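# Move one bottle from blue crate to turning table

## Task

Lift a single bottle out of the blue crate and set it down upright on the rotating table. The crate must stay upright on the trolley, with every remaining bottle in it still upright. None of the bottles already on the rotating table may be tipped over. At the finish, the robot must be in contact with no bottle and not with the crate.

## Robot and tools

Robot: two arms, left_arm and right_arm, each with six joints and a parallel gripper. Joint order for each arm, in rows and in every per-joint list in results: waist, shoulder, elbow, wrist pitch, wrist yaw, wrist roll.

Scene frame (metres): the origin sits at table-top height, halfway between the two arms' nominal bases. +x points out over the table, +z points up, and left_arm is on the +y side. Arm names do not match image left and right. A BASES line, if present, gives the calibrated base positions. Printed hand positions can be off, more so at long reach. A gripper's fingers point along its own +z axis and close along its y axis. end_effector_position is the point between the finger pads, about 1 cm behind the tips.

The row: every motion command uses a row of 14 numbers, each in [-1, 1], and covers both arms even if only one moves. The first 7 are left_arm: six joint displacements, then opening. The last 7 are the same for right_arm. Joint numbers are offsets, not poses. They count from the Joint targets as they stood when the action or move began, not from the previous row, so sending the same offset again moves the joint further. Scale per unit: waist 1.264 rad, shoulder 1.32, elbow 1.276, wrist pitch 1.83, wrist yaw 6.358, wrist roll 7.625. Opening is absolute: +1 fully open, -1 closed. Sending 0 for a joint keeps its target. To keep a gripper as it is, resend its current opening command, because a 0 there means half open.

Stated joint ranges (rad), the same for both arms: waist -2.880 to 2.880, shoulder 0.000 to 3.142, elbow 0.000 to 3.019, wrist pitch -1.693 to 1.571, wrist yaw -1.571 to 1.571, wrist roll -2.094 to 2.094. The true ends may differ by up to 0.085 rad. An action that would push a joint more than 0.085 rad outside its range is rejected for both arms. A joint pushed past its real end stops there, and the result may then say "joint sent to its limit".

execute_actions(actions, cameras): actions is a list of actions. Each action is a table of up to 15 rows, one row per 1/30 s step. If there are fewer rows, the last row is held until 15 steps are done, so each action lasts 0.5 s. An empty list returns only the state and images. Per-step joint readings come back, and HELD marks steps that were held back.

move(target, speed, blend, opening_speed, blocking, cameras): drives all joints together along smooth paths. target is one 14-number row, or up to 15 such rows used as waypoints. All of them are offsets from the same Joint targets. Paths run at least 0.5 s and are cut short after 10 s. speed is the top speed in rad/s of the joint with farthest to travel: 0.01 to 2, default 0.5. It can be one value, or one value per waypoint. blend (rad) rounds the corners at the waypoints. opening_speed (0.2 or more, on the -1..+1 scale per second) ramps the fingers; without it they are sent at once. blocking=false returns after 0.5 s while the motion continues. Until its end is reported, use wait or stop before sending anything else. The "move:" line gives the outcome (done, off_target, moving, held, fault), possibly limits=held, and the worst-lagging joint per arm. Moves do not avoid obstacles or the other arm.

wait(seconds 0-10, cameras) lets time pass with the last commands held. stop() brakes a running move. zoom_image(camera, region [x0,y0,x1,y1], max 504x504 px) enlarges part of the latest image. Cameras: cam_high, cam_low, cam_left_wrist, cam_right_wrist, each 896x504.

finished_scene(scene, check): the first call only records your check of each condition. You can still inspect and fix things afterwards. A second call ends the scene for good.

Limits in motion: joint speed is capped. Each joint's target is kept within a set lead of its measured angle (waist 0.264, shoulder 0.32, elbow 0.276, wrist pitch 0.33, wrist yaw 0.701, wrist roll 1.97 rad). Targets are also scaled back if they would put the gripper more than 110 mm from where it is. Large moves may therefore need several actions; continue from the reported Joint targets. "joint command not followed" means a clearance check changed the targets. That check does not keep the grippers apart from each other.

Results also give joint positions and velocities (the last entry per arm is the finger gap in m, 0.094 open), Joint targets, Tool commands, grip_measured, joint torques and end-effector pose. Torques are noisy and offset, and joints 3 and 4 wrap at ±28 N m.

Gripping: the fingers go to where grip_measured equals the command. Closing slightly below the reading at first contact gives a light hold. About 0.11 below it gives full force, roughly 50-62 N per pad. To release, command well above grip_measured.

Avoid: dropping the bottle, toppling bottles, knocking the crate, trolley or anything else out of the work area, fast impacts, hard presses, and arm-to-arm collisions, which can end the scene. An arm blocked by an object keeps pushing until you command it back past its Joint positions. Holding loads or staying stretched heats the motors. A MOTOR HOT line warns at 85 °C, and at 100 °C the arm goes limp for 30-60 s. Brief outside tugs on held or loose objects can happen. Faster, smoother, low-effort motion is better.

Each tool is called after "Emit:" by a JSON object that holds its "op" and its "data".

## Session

Emit:
{"op": "execute_actions", "data": {"actions": []}}

Scene clock: 0.00 s.
left_arm: end_effector_position=(+0.0216, +0.1621, +0.1444) grip_measured=+1.000 end_effector_quat_wxyz=(-0.015, -0.401, +0.915, +0.051) | right_arm: end_effector_position=(+0.5912, -0.2308, +0.3851) grip_measured=+1.000 end_effector_quat_wxyz=(+0.513, +0.534, +0.671, +0.040)
Joint names: [waist, shoulder, elbow, wrist pitch, wrist yaw, wrist roll]
Joint positions: left_arm=[-1.211 0.912 0.694 -1.453 0.036 -2.039 0.094] | right_arm=[0.154 1.41 1.397 -0.625 0.66 1.177 0.094]
Joint velocities: left_arm=[0.005 -0.005 -0.012 -0.012 -0.007 -0.022 0] | right_arm=[0.005 -0.015 -0.012 -0.007 0.066 -0.007 0]
Joint torques (N m): no reading
Motor temperatures (°C): left_arm=[34 30 42 23 25 25 26] | right_arm=[28 28 41 29 24 26 23]
Heat: left arm: hottest elbow 42 °C; right arm: hottest elbow 41 °C.
Joint targets: left_arm=[-1.211 0.911 0.719 -1.453 0.036 -2.039] | right_arm=[0.154 1.408 1.429 -0.621 0.660 1.177]
Tool commands: left_gripper/opening=+1.0 right_gripper/opening=+1.0

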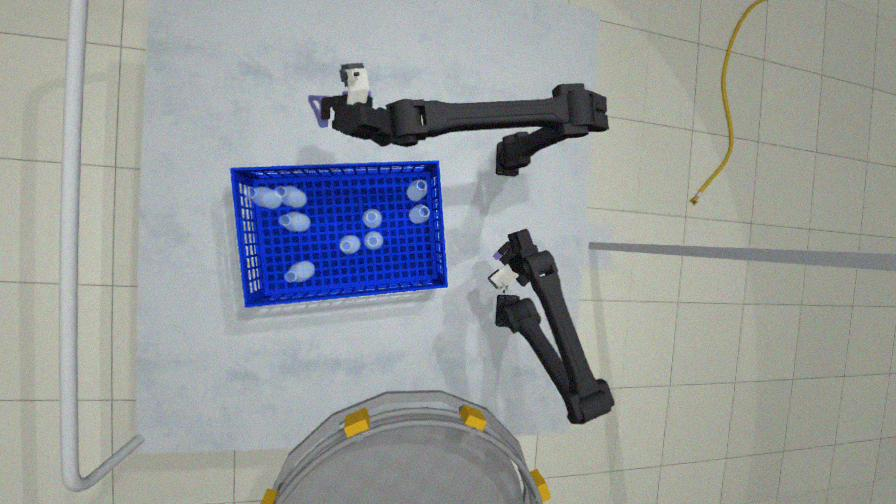

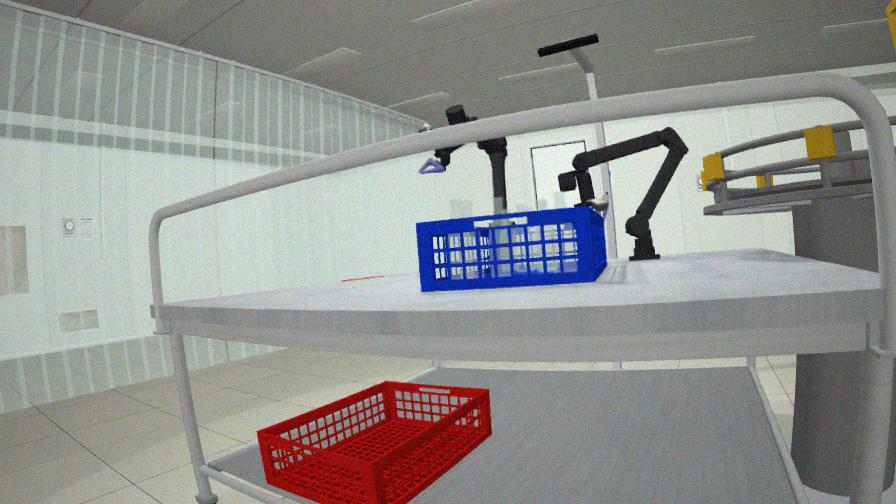

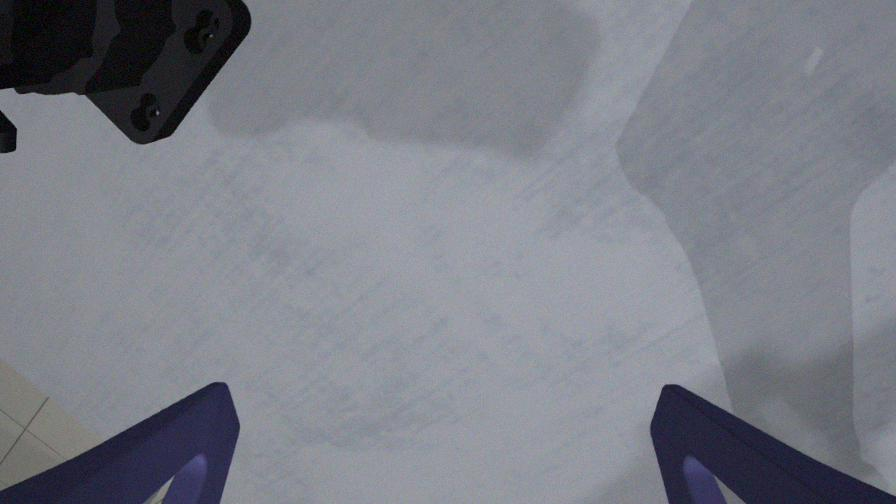

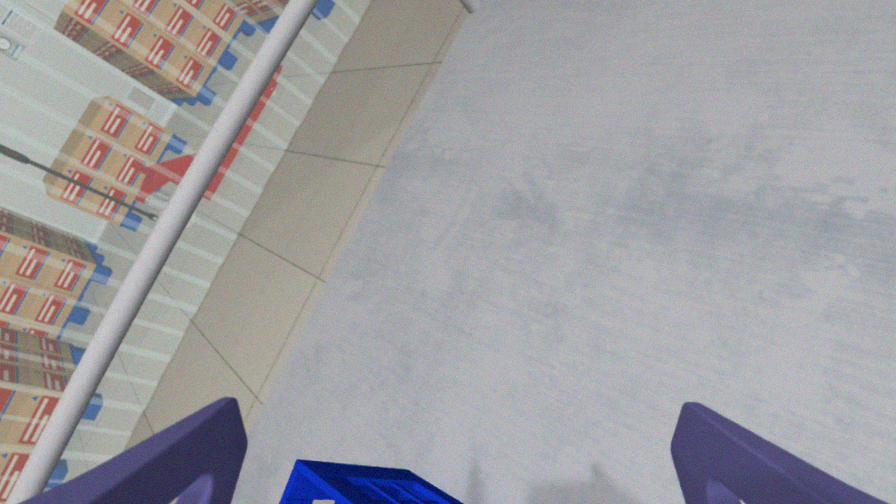

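Emit:
{"op": "zoom_image", "data": {"camera": "cam_high", "region": [220, 150, 460, 315]}}

Scaled by 2.100 from the camera's 896x504 image, which has a finer 1280x720 frame.

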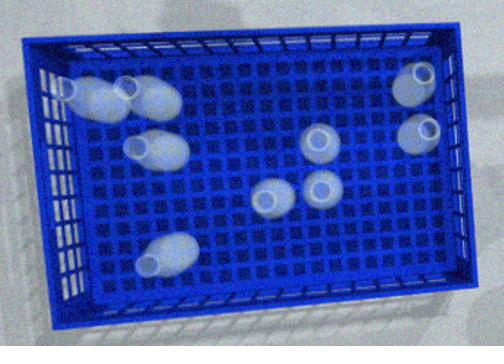

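Emit:
{"op": "move", "data": {"target": [0.3252, -0.1712, 0.2398, 0.3022, -0.0057, 0.2674, 1.0, 0, 0, 0, 0, 0, 0, 1.0], "speed": 1.2, "cameras": ["cam_left_wrist", "cam_high"]}}

Scene clock: 49.93 s.
left_arm: end_effector_position=(+0.1927, +0.0989, +0.3855) grip_measured=+1.000 end_effector_quat_wxyz=(+0.415, +0.348, +0.821, -0.182) | right_arm: end_effector_position=(+0.5912, -0.2308, +0.3851) grip_measured=+1.000 end_effector_quat_wxyz=(+0.513, +0.534, +0.671, +0.040)
Joint names: [waist, shoulder, elbow, wrist pitch, wrist yaw, wrist roll]
Joint positions: left_arm=[-0.808 0.688 0.972 -0.915 0.002 -0.011 0.094] | right_arm=[0.154 1.41 1.397 -0.625 0.66 1.177 0.094]
Joint velocities: left_arm=[-0.005 -0.005 0.002 0.007 -0.007 0.007 0] | right_arm=[-0.005 -0.005 0.022 -0.007 -0.022 0.066 0]
Joint torques (N m): left_arm=[-1.2 -2.49 12.4 2.35 -0.14 0] | right_arm=[-0.62 -9.41 13.33 1.51 0.12 0.08]
Motor temperatures (°C): left_arm=[34 30 49 23 25 25 25] | right_arm=[27 29 52 29 24 26 23]
Heat: left arm: hottest elbow 49 °C; right arm: hottest elbow 52 °C.
Joint targets: left_arm=[-0.800 0.685 1.025 -0.899 -0.001 0.000] | right_arm=[0.154 1.408 1.429 -0.621 0.660 1.177]
move: off_target (left_arm); left_arm: the elbow is farthest, 0.053 rad from its target
Images, in order (width x height): cam_high 896x504, cam_left_wrist 896x504.

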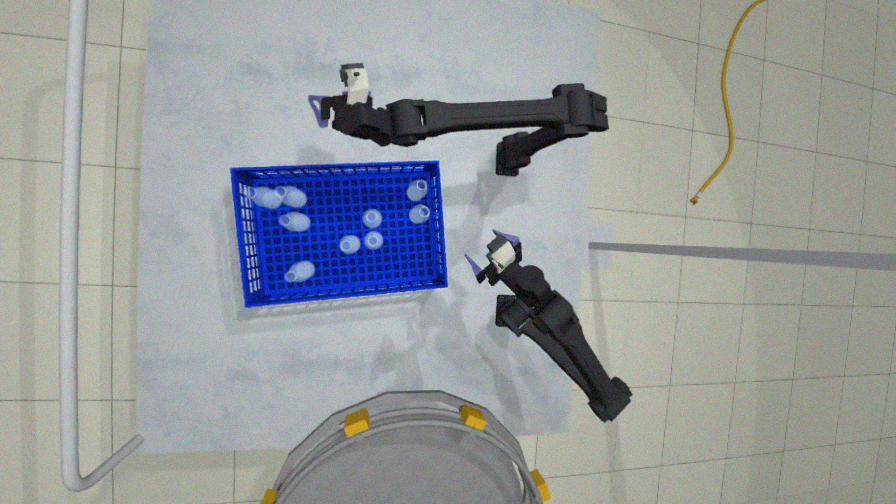

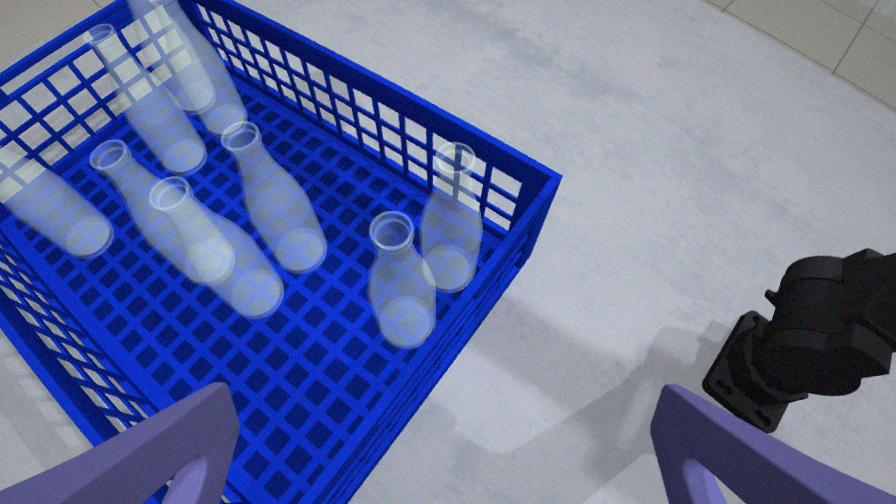

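Emit:
{"op": "zoom_image", "data": {"camera": "cam_left_wrist", "region": [330, 120, 582, 360]}}

Scaled by 2.000 from the camera's 896x504 image, which has a finer 1280x720 frame.

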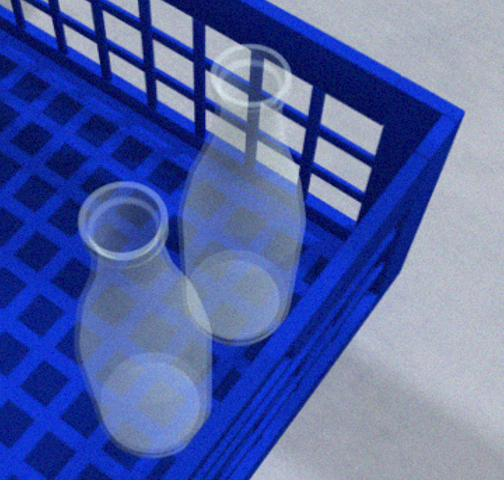

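Emit:
{"op": "move", "data": {"target": [0.0538, 0.0508, -0.1246, 0.1087, 0, 0, 1.0, 0, 0, 0, 0, 0, 0, 1.0], "speed": 0.4, "cameras": ["cam_left_wrist"]}}

Emit:
{"op": "zoom_image", "data": {"camera": "cam_left_wrist", "region": [340, 100, 592, 380]}}

Scene clock: 99.07 s.
left_arm: end_effector_position=(+0.2358, +0.0911, +0.3381) grip_measured=+1.000 end_effector_quat_wxyz=(+0.429, +0.318, +0.828, -0.170) | right_arm: end_effector_position=(+0.5912, -0.2308, +0.3851) grip_measured=+1.000 end_effector_quat_wxyz=(+0.513, +0.534, +0.671, +0.040)
Joint names: [waist, shoulder, elbow, wrist pitch, wrist yaw, wrist roll]
Joint positions: left_arm=[-0.739 0.755 0.86 -0.716 0.002 -0.01 0.094] | right_arm=[0.154 1.41 1.397 -0.625 0.66 1.177 0.094]
Joint velocities: left_arm=[0.005 0.005 -0.012 0.017 0.022 0.022 0] | right_arm=[-0.005 -0.005 0.012 -0.017 -0.007 -0.007 0]
Joint torques (N m): left_arm=[-1.2 -3.08 9.42 2.5 -0.14 -0.05] | right_arm=[-0.62 -9.41 13.33 1.51 0.12 0.08]
Motor temperatures (°C): left_arm=[34 29 51 23 25 25 25] | right_arm=[27 29 57 29 24 26 23]
Heat: left arm: hottest elbow 51 °C; right arm: hottest elbow 57 °C.
Joint targets: left_arm=[-0.732 0.752 0.866 -0.701 -0.001 0.000] | right_arm=[0.154 1.408 1.429 -0.621 0.660 1.177]
move: done
Images, in order (width x height): cam_left_wrist 896x504.

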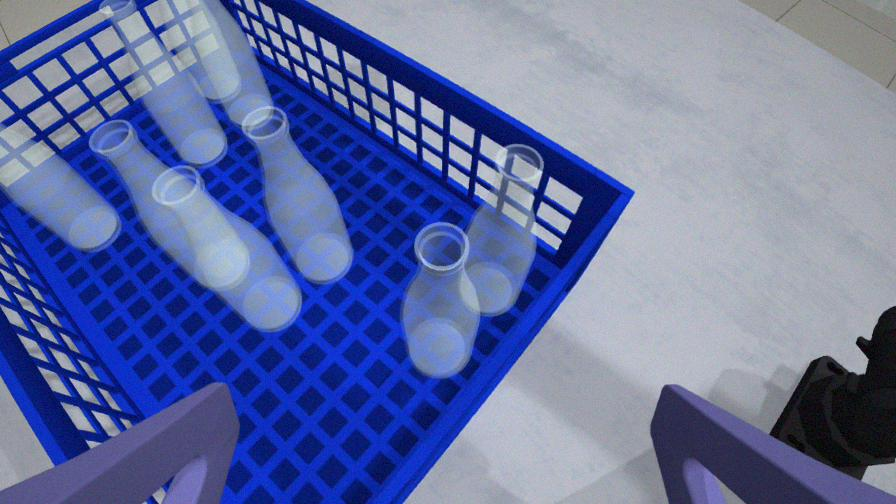

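Scaled by 1.800 from the camera's 896x504 image, which has a finer 1280x720 frame.

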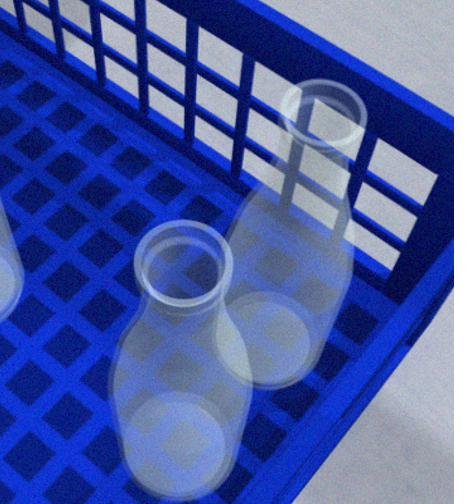

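Emit:
{"op": "move", "data": {"target": [0.0059, 0.1045, -0.1403, 0.1702, 0, 0, 0.5, 0, 0, 0, 0, 0, 0, 1.0], "speed": 0.4, "opening_speed": 1.0, "cameras": ["cam_left_wrist"]}}

Emit:
{"op": "zoom_image", "data": {"camera": "cam_left_wrist", "region": [340, 180, 592, 430]}}

Scene clock: 154.43 s.
left_arm: end_effector_position=(+0.2651, +0.0679, +0.2499) grip_measured=+0.502 end_effector_quat_wxyz=(+0.432, +0.315, +0.828, -0.170) | right_arm: end_effector_position=(+0.5912, -0.2308, +0.3851) grip_measured=+1.000 end_effector_quat_wxyz=(+0.513, +0.534, +0.671, +0.040)
Joint names: [waist, shoulder, elbow, wrist pitch, wrist yaw, wrist roll]
Joint positions: left_arm=[-0.733 0.886 0.684 -0.404 0.002 -0.01 0.071] | right_arm=[0.154 1.41 1.397 -0.625 0.66 1.177 0.094]
Joint velocities: left_arm=[-0.005 0.005 -0.022 -0.002 0.022 -0.037 0] | right_arm=[-0.005 0.005 0.002 -0.012 -0.037 -0.095 0]
Joint torques (N m): left_arm=[-1.67 -4.31 8.94 2.48 -0.17 -0.01] | right_arm=[-0.62 -9.41 13.33 1.48 0.12 0.08]
Motor temperatures (°C): left_arm=[33 29 51 23 25 25 25] | right_arm=[27 30 59 29 24 26 23]
Heat: left arm: hottest elbow 51 °C; right arm: hottest elbow 59 °C.
Joint targets: left_arm=[-0.724 0.890 0.687 -0.389 -0.001 0.000] | right_arm=[0.154 1.408 1.429 -0.621 0.660 1.177]
move: done
Images, in order (width x height): cam_left_wrist 896x504.

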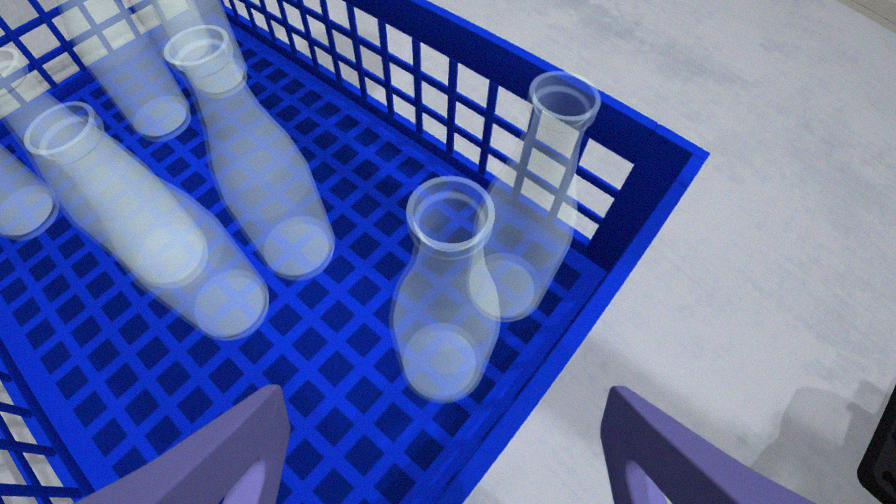

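Scaled by 2.000 from the camera's 896x504 image, which has a finer 1280x720 frame.

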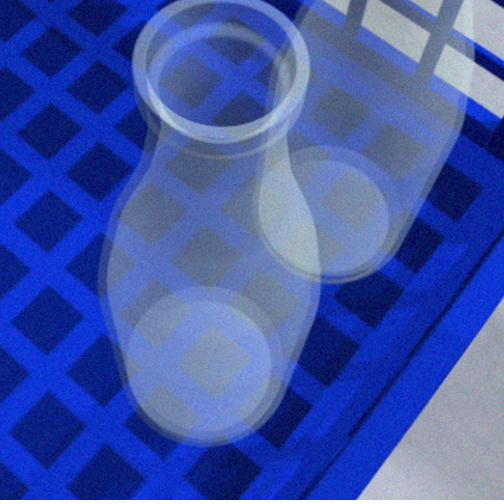

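Emit:
{"op": "move", "data": {"target": [-0.0087, 0.1242, 0.029, 0.088, 0, 0, 0.5, 0, 0, 0, 0, 0, 0, 1.0], "speed": 0.25, "cameras": ["cam_left_wrist"]}}

Scene clock: 184.63 s.
left_arm: end_effector_position=(+0.2942, +0.0415, +0.2160) grip_measured=+0.502 end_effector_quat_wxyz=(+0.431, +0.315, +0.828, -0.169) | right_arm: end_effector_position=(+0.5912, -0.2308, +0.3851) grip_measured=+1.000 end_effector_quat_wxyz=(+0.513, +0.534, +0.671, +0.040)
Joint names: [waist, shoulder, elbow, wrist pitch, wrist yaw, wrist roll]
Joint positions: left_arm=[-0.733 1.048 0.684 -0.243 0.002 -0.01 0.071] | right_arm=[0.154 1.41 1.397 -0.625 0.66 1.177 0.094]
Joint velocities: left_arm=[-0.005 -0.005 -0.002 -0.017 -0.007 0.022 0.001] | right_arm=[-0.005 -0.005 -0.002 0.002 0.051 -0.022 0]
Joint torques (N m): left_arm=[-1.9 -6.01 11.3 2.4 -0.15 0] | right_arm=[-0.62 -9.35 13.33 1.48 0.12 0.08]
Motor temperatures (°C): left_arm=[33 29 54 23 25 25 24] | right_arm=[27 30 60 28 24 26 23]
Heat: left arm: hottest elbow 54 °C; right arm: hottest elbow 60 °C.
Joint targets: left_arm=[-0.735 1.054 0.724 -0.228 -0.001 0.000] | right_arm=[0.154 1.408 1.429 -0.621 0.660 1.177]
move: off_target (left_arm); left_arm: the elbow is farthest, 0.040 rad from its target
Images, in order (width x height): cam_left_wrist 896x504.

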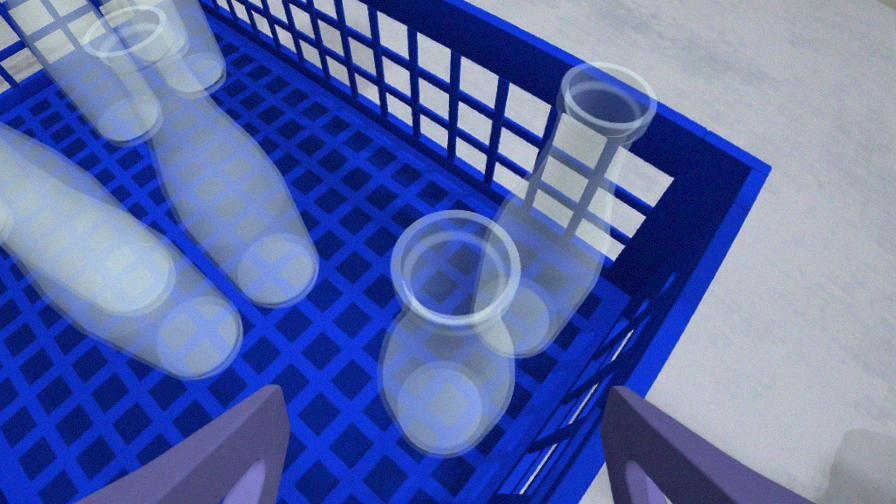

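Emit:
{"op": "move", "data": {"target": [-0.0083, 0.1318, 0.0345, 0.0791, 0, 0, 0.5, 0, 0, 0, 0, 0, 0, 1.0], "speed": 0.25, "cameras": ["cam_left_wrist"]}}

Scene clock: 199.27 s.
left_arm: end_effector_position=(+0.3232, +0.0118, +0.1842) grip_measured=+0.502 end_effector_quat_wxyz=(+0.432, +0.317, +0.827, -0.171) | right_arm: end_effector_position=(+0.5912, -0.2308, +0.3851) grip_measured=+1.000 end_effector_quat_wxyz=(+0.513, +0.534, +0.671, +0.040)
Joint names: [waist, shoulder, elbow, wrist pitch, wrist yaw, wrist roll]
Joint positions: left_arm=[-0.738 1.22 0.714 -0.099 0.002 -0.01 0.071] | right_arm=[0.154 1.41 1.397 -0.625 0.66 1.177 0.094]
Joint velocities: left_arm=[0.005 -0.005 -0.012 -0.002 0.007 0.066 0] | right_arm=[-0.005 -0.005 0.007 0.007 0.037 0.051 0]
Joint torques (N m): left_arm=[-2.32 -7.53 11.9 2.58 -0.13 -0.03] | right_arm=[-0.56 -9.47 13.34 1.5 0.12 0.08]
Motor temperatures (°C): left_arm=[33 29 56 23 25 25 24] | right_arm=[27 30 60 28 24 26 23]
Heat: left arm: hottest elbow 56 °C; right arm: hottest elbow 60 °C.
Joint targets: left_arm=[-0.746 1.228 0.768 -0.083 -0.001 0.000] | right_arm=[0.154 1.408 1.429 -0.621 0.660 1.177]
move: off_target (left_arm); left_arm: the elbow is farthest, 0.054 rad from its target
Images, in order (width x height): cam_left_wrist 896x504.

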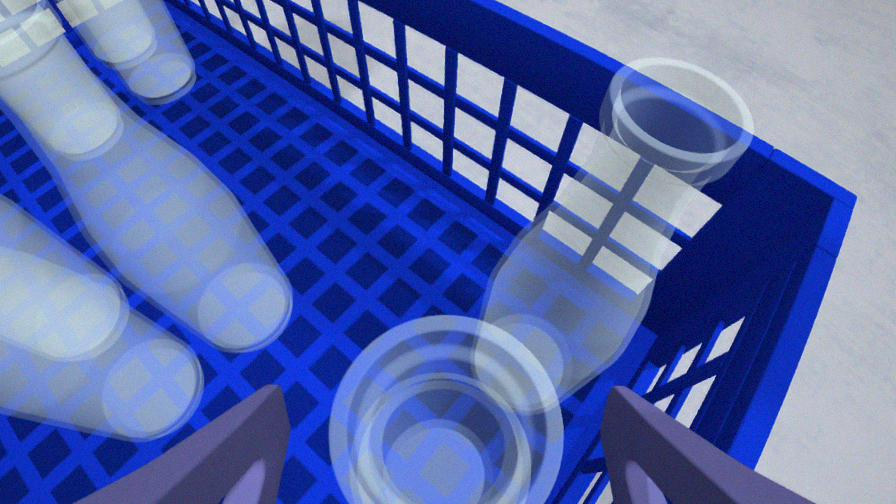

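Emit:
{"op": "move", "data": {"target": [0, 0, 0, 0, 0, 0, -0.5, 0, 0, 0, 0, 0, 0, 1.0], "opening_speed": 0.8, "cameras": ["cam_left_wrist"]}}

Scene clock: 208.37 s.
left_arm: end_effector_position=(+0.3232, +0.0116, +0.1843) grip_measured=-0.350 end_effector_quat_wxyz=(+0.432, +0.317, +0.827, -0.171) | right_arm: end_effector_position=(+0.5912, -0.2308, +0.3851) grip_measured=+1.000 end_effector_quat_wxyz=(+0.513, +0.534, +0.671, +0.040)
Joint names: [waist, shoulder, elbow, wrist pitch, wrist yaw, wrist roll]
Joint positions: left_arm=[-0.738 1.22 0.714 -0.098 0.002 -0.01 0.031] | right_arm=[0.154 1.41 1.397 -0.625 0.66 1.177 0.094]
Joint velocities: left_arm=[-0.024 -0.005 0.002 -0.007 -0.037 -0.022 0.001] | right_arm=[0.005 -0.005 0.002 0.002 -0.007 0.022 0]
Joint torques (N m): left_arm=[-2.14 -8.06 11.86 2.37 -0.12 -0.03] | right_arm=[-0.56 -9.35 13.31 1.5 0.12 0.08]
Motor temperatures (°C): left_arm=[33 29 55 23 25 25 24] | right_arm=[27 30 61 28 24 26 23]
Heat: left arm: hottest elbow 55 °C; right arm: hottest elbow 61 °C.
Joint targets: left_arm=[-0.746 1.228 0.768 -0.084 -0.001 0.000] | right_arm=[0.154 1.408 1.429 -0.621 0.660 1.177]
move: off_target (left_arm); left_arm: the elbow is farthest, 0.054 rad from its target
Images, in order (width x height): cam_left_wrist 896x504.

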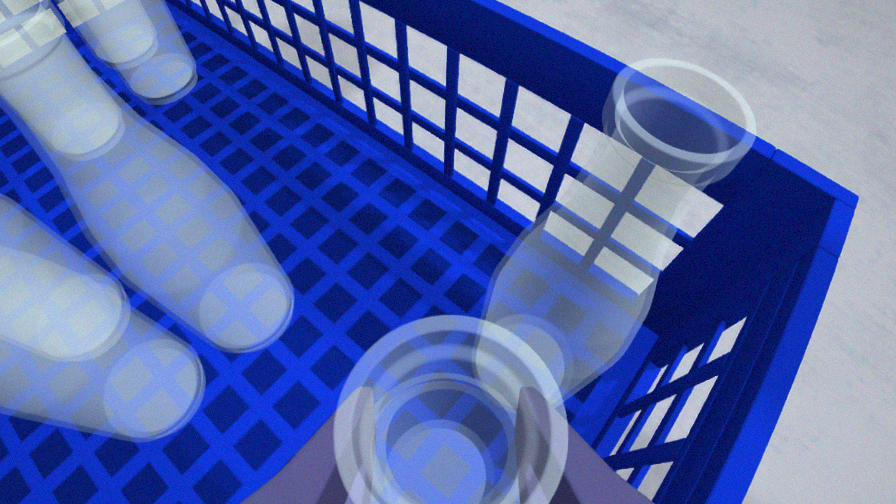

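Emit:
{"op": "move", "data": {"target": [[0, -0.0803, 0.0862, -0.1005, 0, 0, -0.5, 0, 0, 0, 0, 0, 0, 1.0], [0, -0.1129, 0.1904, -0.1956, 0, 0, -0.5, 0, 0, 0, 0, 0, 0, 1.0], [0, -0.0902, 0.5078, -0.4090, 0, 0, -0.5, 0, 0, 0, 0, 0, 0, 1.0], [0.7484, 0.0614, 0.9867, -0.6342, 0, 0, -0.5, 0, 0, 0, 0, 0, 0, 1.0]], "speed": [0.25, 0.35, 0.5, 0.65], "blend": [0.03, 0.04, 0.06, 0], "cameras": ["cam_left_wrist", "cam_high"]}}

Scene clock: 250.03 s.
left_arm: end_effector_position=(+0.4484, +0.4432, +0.6062) grip_measured=-0.352 end_effector_quat_wxyz=(+0.465, -0.093, +0.879, +0.045) | right_arm: end_effector_position=(+0.5912, -0.2308, +0.3851) grip_measured=+1.000 end_effector_quat_wxyz=(+0.513, +0.534, +0.671, +0.040)
Joint names: [waist, shoulder, elbow, wrist pitch, wrist yaw, wrist roll]
Joint positions: left_arm=[0.203 1.311 1.96 -1.248 -0.002 -0.009 0.03] | right_arm=[0.154 1.41 1.397 -0.625 0.66 1.177 0.094]
Joint velocities: left_arm=[-0.005 -0.024 -0.002 -0.007 -0.022 -0.037 -0.001] | right_arm=[-0.005 0.005 -0.012 0.032 -0.037 -0.081 0]
Joint torques (N m): left_arm=[-2.14 -9 12.34 1.84 0 0.01] | right_arm=[-0.62 -9.41 13.33 1.48 0.12 0.08]
Motor temperatures (°C): left_arm=[33 29 55 23 25 25 27] | right_arm=[27 30 61 28 24 26 23]
Heat: left arm: hottest elbow 55 °C; right arm: hottest elbow 61 °C.
Joint targets: left_arm=[0.200 1.309 2.027 -1.244 0.000 0.000] | right_arm=[0.154 1.408 1.429 -0.621 0.660 1.177]
move: off_target (left_arm); left_arm: the elbow is farthest, 0.067 rad from its target
Images, in order (width x height): cam_high 896x504, cam_left_wrist 896x504.

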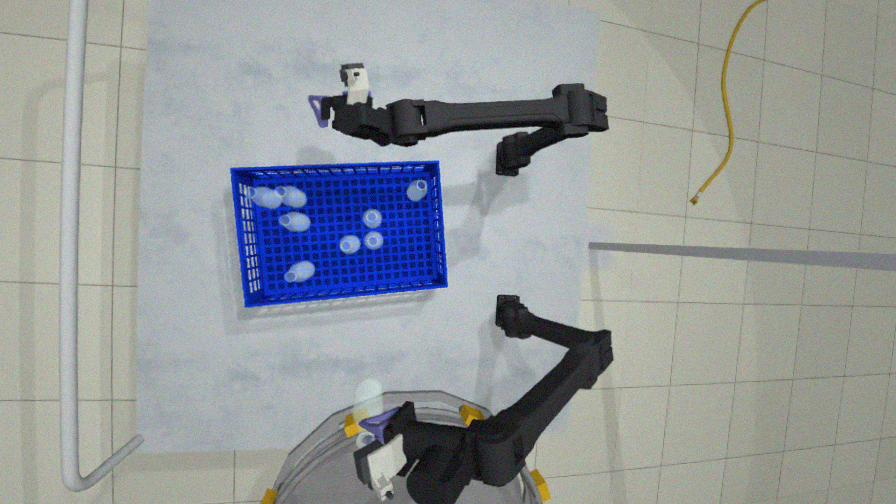

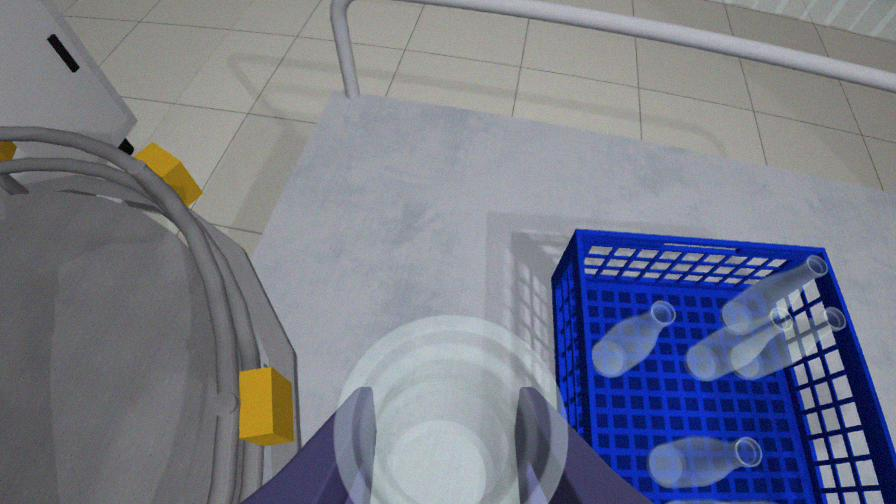

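Emit:
{"op": "execute_actions", "data": {"actions": []}}

Scene clock: 285.97 s.
left_arm: end_effector_position=(+0.4484, +0.4432, +0.6062) grip_measured=-0.352 end_effector_quat_wxyz=(+0.465, -0.093, +0.879, +0.045) | right_arm: end_effector_position=(+0.5912, -0.2308, +0.3851) grip_measured=+1.000 end_effector_quat_wxyz=(+0.513, +0.534, +0.671, +0.040)
Joint names: [waist, shoulder, elbow, wrist pitch, wrist yaw, wrist roll]
Joint positions: left_arm=[0.203 1.311 1.96 -1.248 -0.002 -0.009 0.03] | right_arm=[0.154 1.41 1.397 -0.625 0.66 1.177 0.094]
Joint velocities: left_arm=[-0.015 -0.005 0.007 -0.012 0.037 -0.051 0] | right_arm=[-0.005 -0.005 0.017 -0.017 -0.007 0.007 0]
Joint torques (N m): left_arm=[-2.08 -9.17 12.26 2 0.03 0] | right_arm=[-0.62 -9.41 13.33 1.5 0.12 0.08]
Motor temperatures (°C): left_arm=[33 31 57 23 25 25 27] | right_arm=[26 30 62 28 24 26 23]
Heat: left arm: hottest elbow 57 °C; right arm: hottest elbow 62 °C.
Joint targets: left_arm=[0.200 1.309 2.027 -1.244 0.000 0.000] | right_arm=[0.154 1.408 1.429 -0.621 0.660 1.177]
Tool commands: left_gripper/opening=-0.5 right_gripper/opening=+1.0

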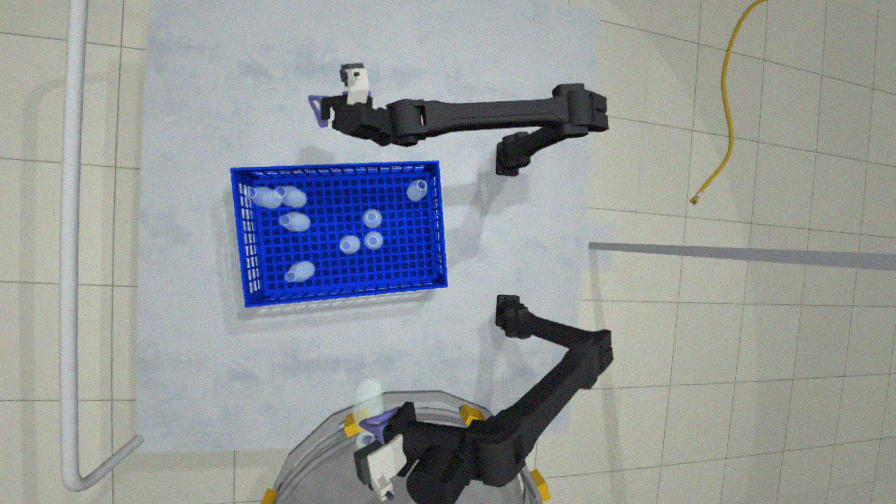

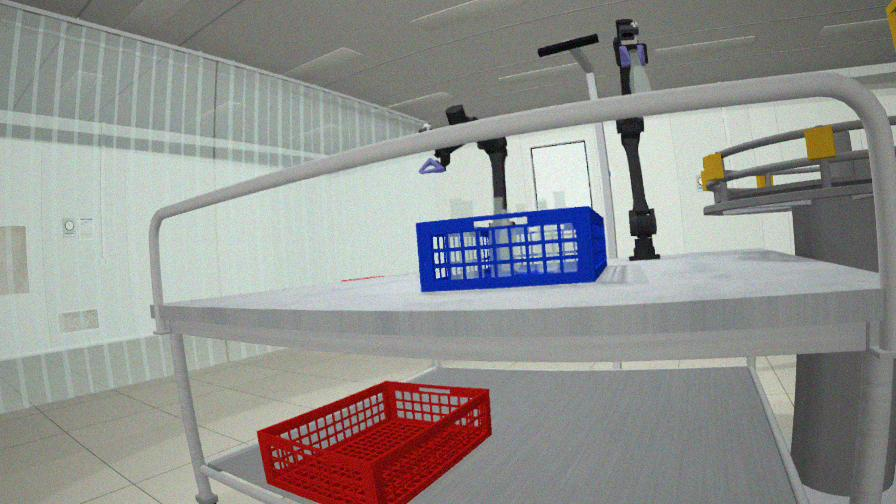

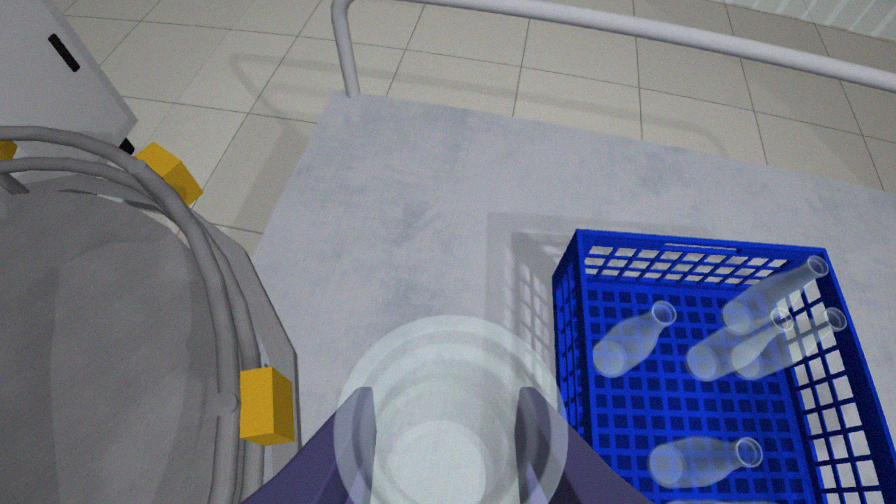

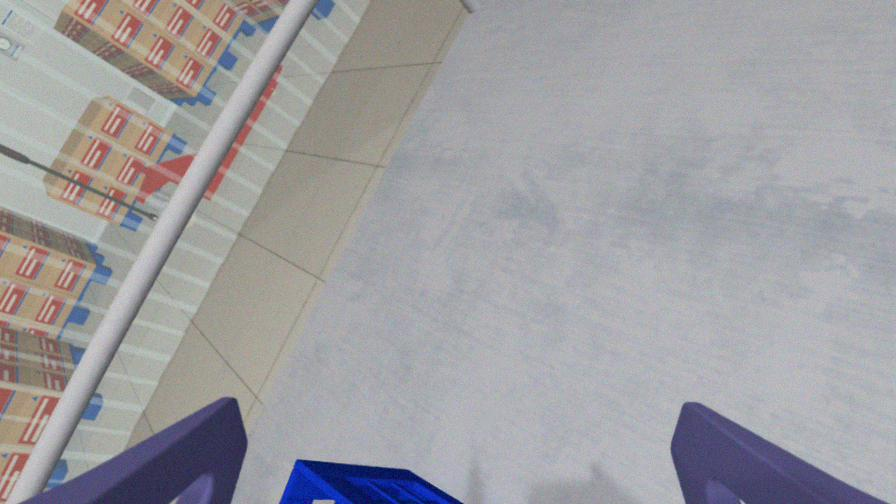

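Emit:
{"op": "move", "data": {"target": [[0.1978, 0.0788, 0.1708, -0.0639, 0, 0, -0.5, 0, 0, 0, 0, 0, 0, 1.0], [0.6487, 0.0788, 0.1708, -0.0639, 0, 0, -0.5, 0, 0, 0, 0, 0, 0, 1.0]], "speed": [0.5, 0.6], "blend": 0.06}}

Scene clock: 313.20 s.
left_arm: end_effector_position=(+0.2278, +0.7788, +0.6390) grip_measured=-0.352 end_effector_quat_wxyz=(+0.406, -0.436, +0.771, +0.226) | right_arm: end_effector_position=(+0.5912, -0.2308, +0.3851) grip_measured=+1.000 end_effector_quat_wxyz=(+0.513, +0.534, +0.671, +0.040)
Joint names: [waist, shoulder, elbow, wrist pitch, wrist yaw, wrist roll]
Joint positions: left_arm=[1.023 1.418 2.179 -1.365 -0.001 -0.008 0.03] | right_arm=[0.154 1.41 1.397 -0.625 0.66 1.177 0.094]
Joint velocities: left_arm=[0.005 0.005 0.002 -0.002 0.007 -0.037 0] | right_arm=[-0.005 0.005 -0.007 -0.017 0.051 0.007 0]
Joint torques (N m): left_arm=[-2.02 -10.58 11.59 2.04 0.05 -0.07] | right_arm=[-0.62 -9.41 13.33 1.5 0.12 0.08]
Motor temperatures (°C): left_arm=[33 31 58 23 25 25 28] | right_arm=[26 30 62 28 24 26 23]
Heat: left arm: hottest elbow 58 °C; right arm: hottest elbow 62 °C.
Joint targets: left_arm=[1.020 1.413 2.245 -1.361 0.000 0.000] | right_arm=[0.154 1.408 1.429 -0.621 0.660 1.177]
move: off_target (left_arm); left_arm: the elbow is farthest, 0.066 rad from its target

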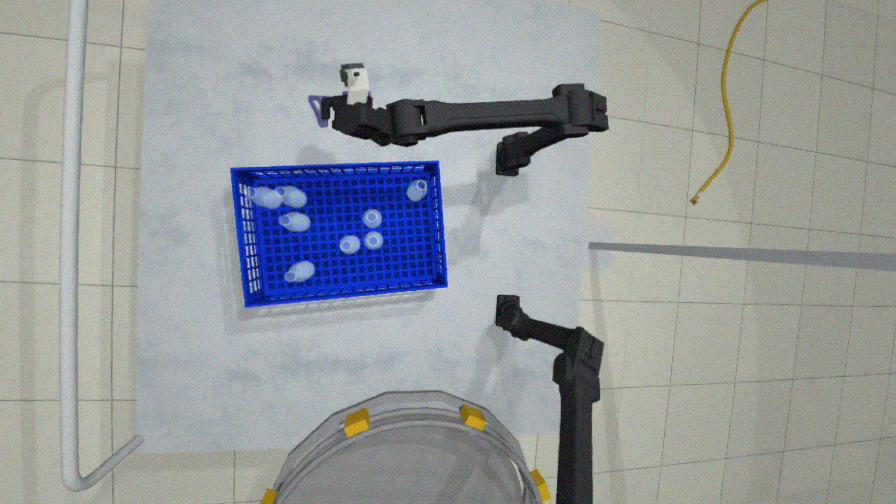

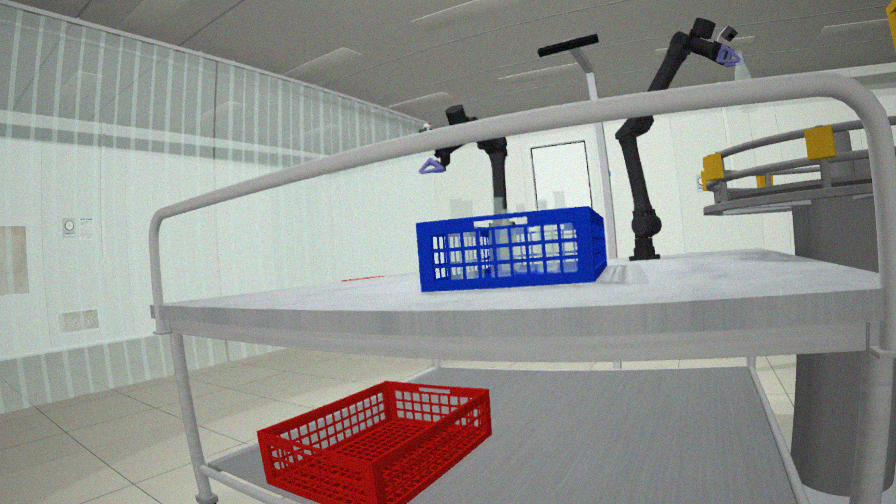

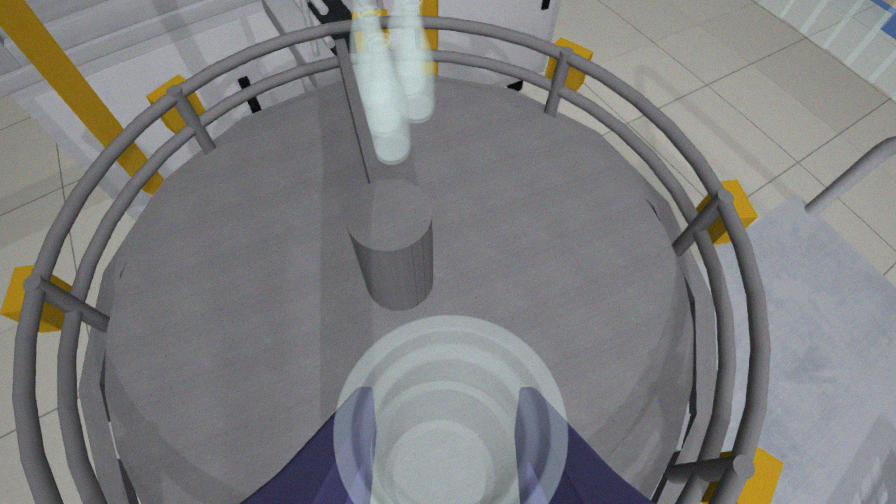

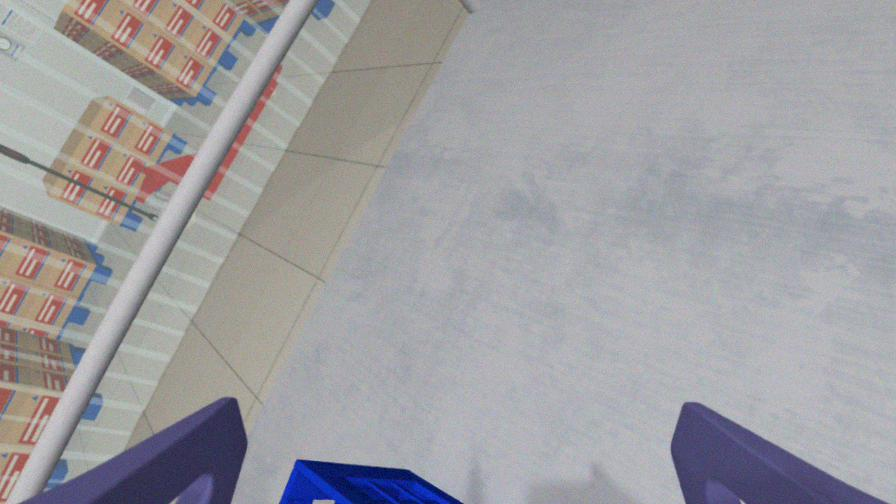

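Emit:
{"op": "wait", "data": {"seconds": 0.5, "cameras": ["cam_left_wrist"]}}

Emit:
{"op": "zoom_image", "data": {"camera": "cam_left_wrist", "region": [180, 0, 684, 340]}}

Scene clock: 322.33 s.
left_arm: end_effector_position=(+0.2278, +0.7788, +0.6390) grip_measured=-0.352 end_effector_quat_wxyz=(+0.406, -0.436, +0.771, +0.226) | right_arm: end_effector_position=(+0.5912, -0.2308, +0.3851) grip_measured=+1.000 end_effector_quat_wxyz=(+0.513, +0.534, +0.671, +0.040)
Joint names: [waist, shoulder, elbow, wrist pitch, wrist yaw, wrist roll]
Joint positions: left_arm=[1.023 1.418 2.179 -1.365 -0.001 -0.008 0.03] | right_arm=[0.154 1.41 1.397 -0.625 0.66 1.177 0.094]
Joint velocities: left_arm=[-0.015 -0.005 0.007 -0.002 -0.037 -0.051 -0.001] | right_arm=[0.005 0.005 0.012 0.012 0.007 -0.022 0]
Joint torques (N m): left_arm=[-1.85 -10.7 11.56 1.98 0.01 -0.03] | right_arm=[-0.62 -9.41 13.33 1.5 0.12 0.08]
Motor temperatures (°C): left_arm=[33 31 59 23 25 25 28] | right_arm=[26 30 63 28 24 26 23]
Heat: left arm: hottest elbow 59 °C; right arm: hottest elbow 63 °C.
Joint targets: left_arm=[1.020 1.413 2.245 -1.361 0.000 0.000] | right_arm=[0.154 1.408 1.429 -0.621 0.660 1.177]
Tool commands: left_gripper/opening=-0.5 right_gripper/opening=+1.0
wait: 0.50 s; at rest from the start
Images, in order (width x height): cam_left_wrist 896x504.

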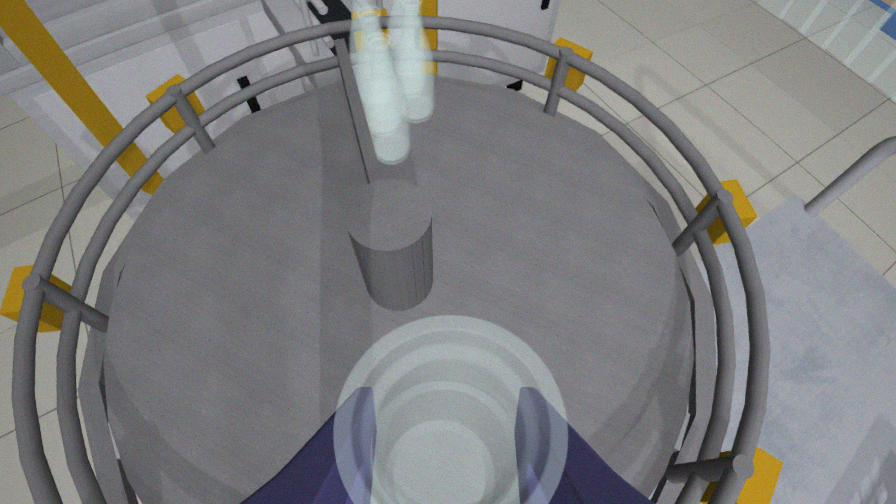

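Scaled by 1.000.

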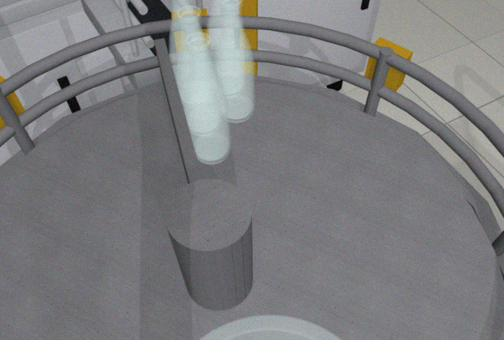

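Emit:
{"op": "move", "data": {"target": [[0, -0.17955, -0.56223, 0.25546, 0, 0, -0.5, 0, 0, 0, 0, 0, 0, 1.0], [0, -0.20788, -0.72281, 0.34749, 0, 0, -0.5, 0, 0, 0, 0, 0, 0, 1.0]], "speed": [0.55, 0.28], "blend": 0.05, "cameras": ["cam_left_wrist"]}}

Scene clock: 362.50 s.
left_arm: end_effector_position=(+0.2303, +0.7829, +0.4172) grip_measured=-0.352 end_effector_quat_wxyz=(+0.403, -0.437, +0.772, +0.224) | right_arm: end_effector_position=(+0.5912, -0.2308, +0.3851) grip_measured=+1.000 end_effector_quat_wxyz=(+0.513, +0.534, +0.671, +0.040)
Joint names: [waist, shoulder, elbow, wrist pitch, wrist yaw, wrist roll]
Joint positions: left_arm=[1.023 1.167 1.306 -0.752 -0.001 -0.008 0.03] | right_arm=[0.154 1.41 1.397 -0.625 0.66 1.177 0.094]
Joint velocities: left_arm=[0.015 -0.015 0.027 0.007 -0.022 0.022 0] | right_arm=[-0.015 -0.005 0.017 -0.002 0.022 0.022 0]
Joint torques (N m): left_arm=[-2.26 -10.7 10.15 2.93 0.04 -0.05] | right_arm=[-0.62 -9.41 13.33 1.5 0.12 0.08]
Motor temperatures (°C): left_arm=[32 31 60 23 25 25 28] | right_arm=[26 30 63 28 24 26 23]
Heat: left arm: hottest elbow 60 °C; right arm: hottest elbow 63 °C.
Joint targets: left_arm=[1.020 1.139 1.322 -0.725 0.000 0.000] | right_arm=[0.154 1.408 1.429 -0.621 0.660 1.177]
move: done
Images, in order (width x height): cam_left_wrist 896x504.

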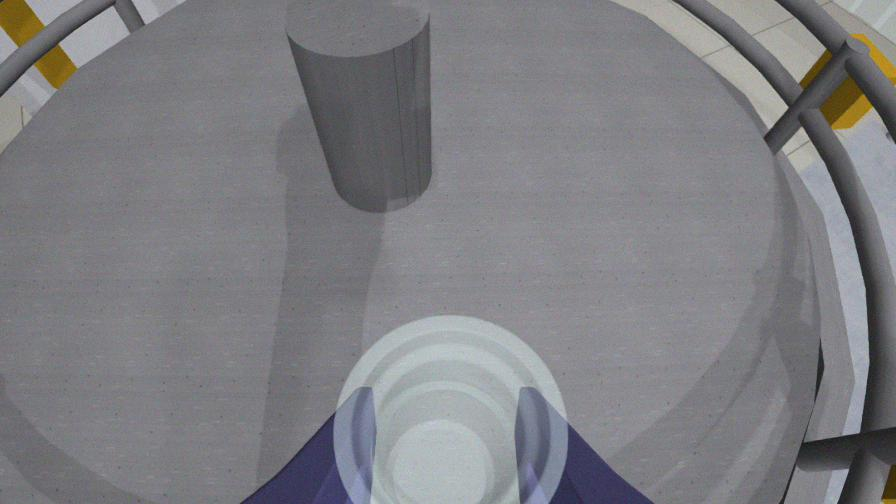

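Emit:
{"op": "move", "data": {"target": [0, -0.00576, -0.03707, 0.02612, 0, 0, -0.5, 0, 0, 0, 0, 0, 0, 1.0], "speed": 0.08, "cameras": []}}

Scene clock: 370.23 s.
left_arm: end_effector_position=(+0.2305, +0.7833, +0.4036) grip_measured=-0.352 end_effector_quat_wxyz=(+0.406, -0.436, +0.771, +0.226) | right_arm: end_effector_position=(+0.5912, -0.2308, +0.3851) grip_measured=+1.000 end_effector_quat_wxyz=(+0.513, +0.534, +0.671, +0.040)
Joint names: [waist, shoulder, elbow, wrist pitch, wrist yaw, wrist roll]
Joint positions: left_arm=[1.023 1.16 1.26 -0.704 -0.001 -0.008 0.03] | right_arm=[0.154 1.41 1.397 -0.625 0.66 1.177 0.094]
Joint velocities: left_arm=[-0.005 -0.005 -0.007 -0.002 -0.007 -0.007 0] | right_arm=[0.005 0.005 -0.002 -0.022 0.022 0.022 0]
Joint torques (N m): left_arm=[-2.08 -10.87 10.09 2.84 0.02 -0.03] | right_arm=[-0.56 -9.35 13.31 1.48 0.12 0.08]
Motor temperatures (°C): left_arm=[32 31 60 23 25 25 28] | right_arm=[26 30 63 28 24 26 23]
Heat: left arm: hottest elbow 60 °C; right arm: hottest elbow 63 °C.
Joint targets: left_arm=[1.020 1.131 1.275 -0.677 0.000 0.000] | right_arm=[0.154 1.408 1.429 -0.621 0.660 1.177]
move: done
No camera images: "cameras" was empty.

Emit:
{"op": "move", "data": {"target": [0, -0.00106, -0.00909, 0.00557, 0, 0, -0.5, 0, 0, 0, 0, 0, 0, 1.0], "speed": 0.05, "cameras": []}}

Scene clock: 374.97 s.
left_arm: end_effector_position=(+0.2304, +0.7831, +0.3998) grip_measured=-0.352 end_effector_quat_wxyz=(+0.406, -0.436, +0.771, +0.226) | right_arm: end_effector_position=(+0.5912, -0.2308, +0.3851) grip_measured=+1.000 end_effector_quat_wxyz=(+0.513, +0.534, +0.671, +0.040)
Joint names: [waist, shoulder, elbow, wrist pitch, wrist yaw, wrist roll]
Joint positions: left_arm=[1.023 1.158 1.249 -0.695 -0.001 -0.008 0.03] | right_arm=[0.154 1.41 1.397 -0.625 0.66 1.177 0.094]
Joint velocities: left_arm=[-0.034 -0.024 0.012 0.022 -0.022 -0.037 0] | right_arm=[-0.015 -0.015 0.007 0.022 0.022 -0.037 0]
Joint torques (N m): left_arm=[-1.73 -10.93 9.8 2.73 0.04 -0.01] | right_arm=[-0.62 -9.41 13.33 1.48 0.12 0.08]
Motor temperatures (°C): left_arm=[32 31 60 23 25 25 28] | right_arm=[26 30 63 28 24 26 23]
Heat: left arm: hottest elbow 60 °C; right arm: hottest elbow 63 °C.
Joint targets: left_arm=[1.020 1.130 1.264 -0.667 0.000 0.000] | right_arm=[0.154 1.408 1.429 -0.621 0.660 1.177]
move: done
No camera images: "cameras" was empty.

Emit:
{"op": "wait", "data": {"seconds": 0.2, "cameras": ["cam_left_wrist"]}}

Scene clock: 378.87 s.
left_arm: end_effector_position=(+0.2305, +0.7832, +0.4000) grip_measured=-0.352 end_effector_quat_wxyz=(+0.407, -0.436, +0.770, +0.226) | right_arm: end_effector_position=(+0.5912, -0.2308, +0.3851) grip_measured=+1.000 end_effector_quat_wxyz=(+0.513, +0.534, +0.671, +0.040)
Joint names: [waist, shoulder, elbow, wrist pitch, wrist yaw, wrist roll]
Joint positions: left_arm=[1.023 1.158 1.249 -0.694 -0.001 -0.008 0.03] | right_arm=[0.154 1.41 1.397 -0.625 0.66 1.177 0.094]
Joint velocities: left_arm=[-0.005 -0.005 0.017 0.017 -0.037 0.066 -0.001] | right_arm=[0.005 -0.005 -0.002 0.002 0.051 -0.051 0]
Joint torques (N m): left_arm=[-2.2 -11.11 10.02 3.06 0.01 -0.03] | right_arm=[-0.62 -9.47 13.33 1.5 0.12 0.08]
Motor temperatures (°C): left_arm=[32 31 60 23 25 25 28] | right_arm=[26 30 63 28 24 26 23]
Heat: left arm: hottest elbow 60 °C; right arm: hottest elbow 63 °C.
Joint targets: left_arm=[1.020 1.130 1.264 -0.667 0.000 0.000] | right_arm=[0.154 1.408 1.429 -0.621 0.660 1.177]
Tool commands: left_gripper/opening=-0.5 right_gripper/opening=+1.0
wait: 0.20 s; at rest from the start
Images, in order (width x height): cam_left_wrist 896x504.

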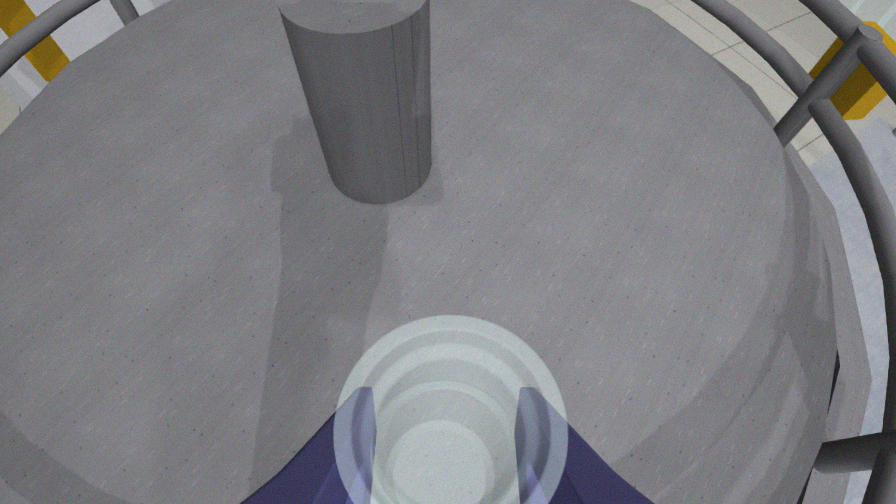

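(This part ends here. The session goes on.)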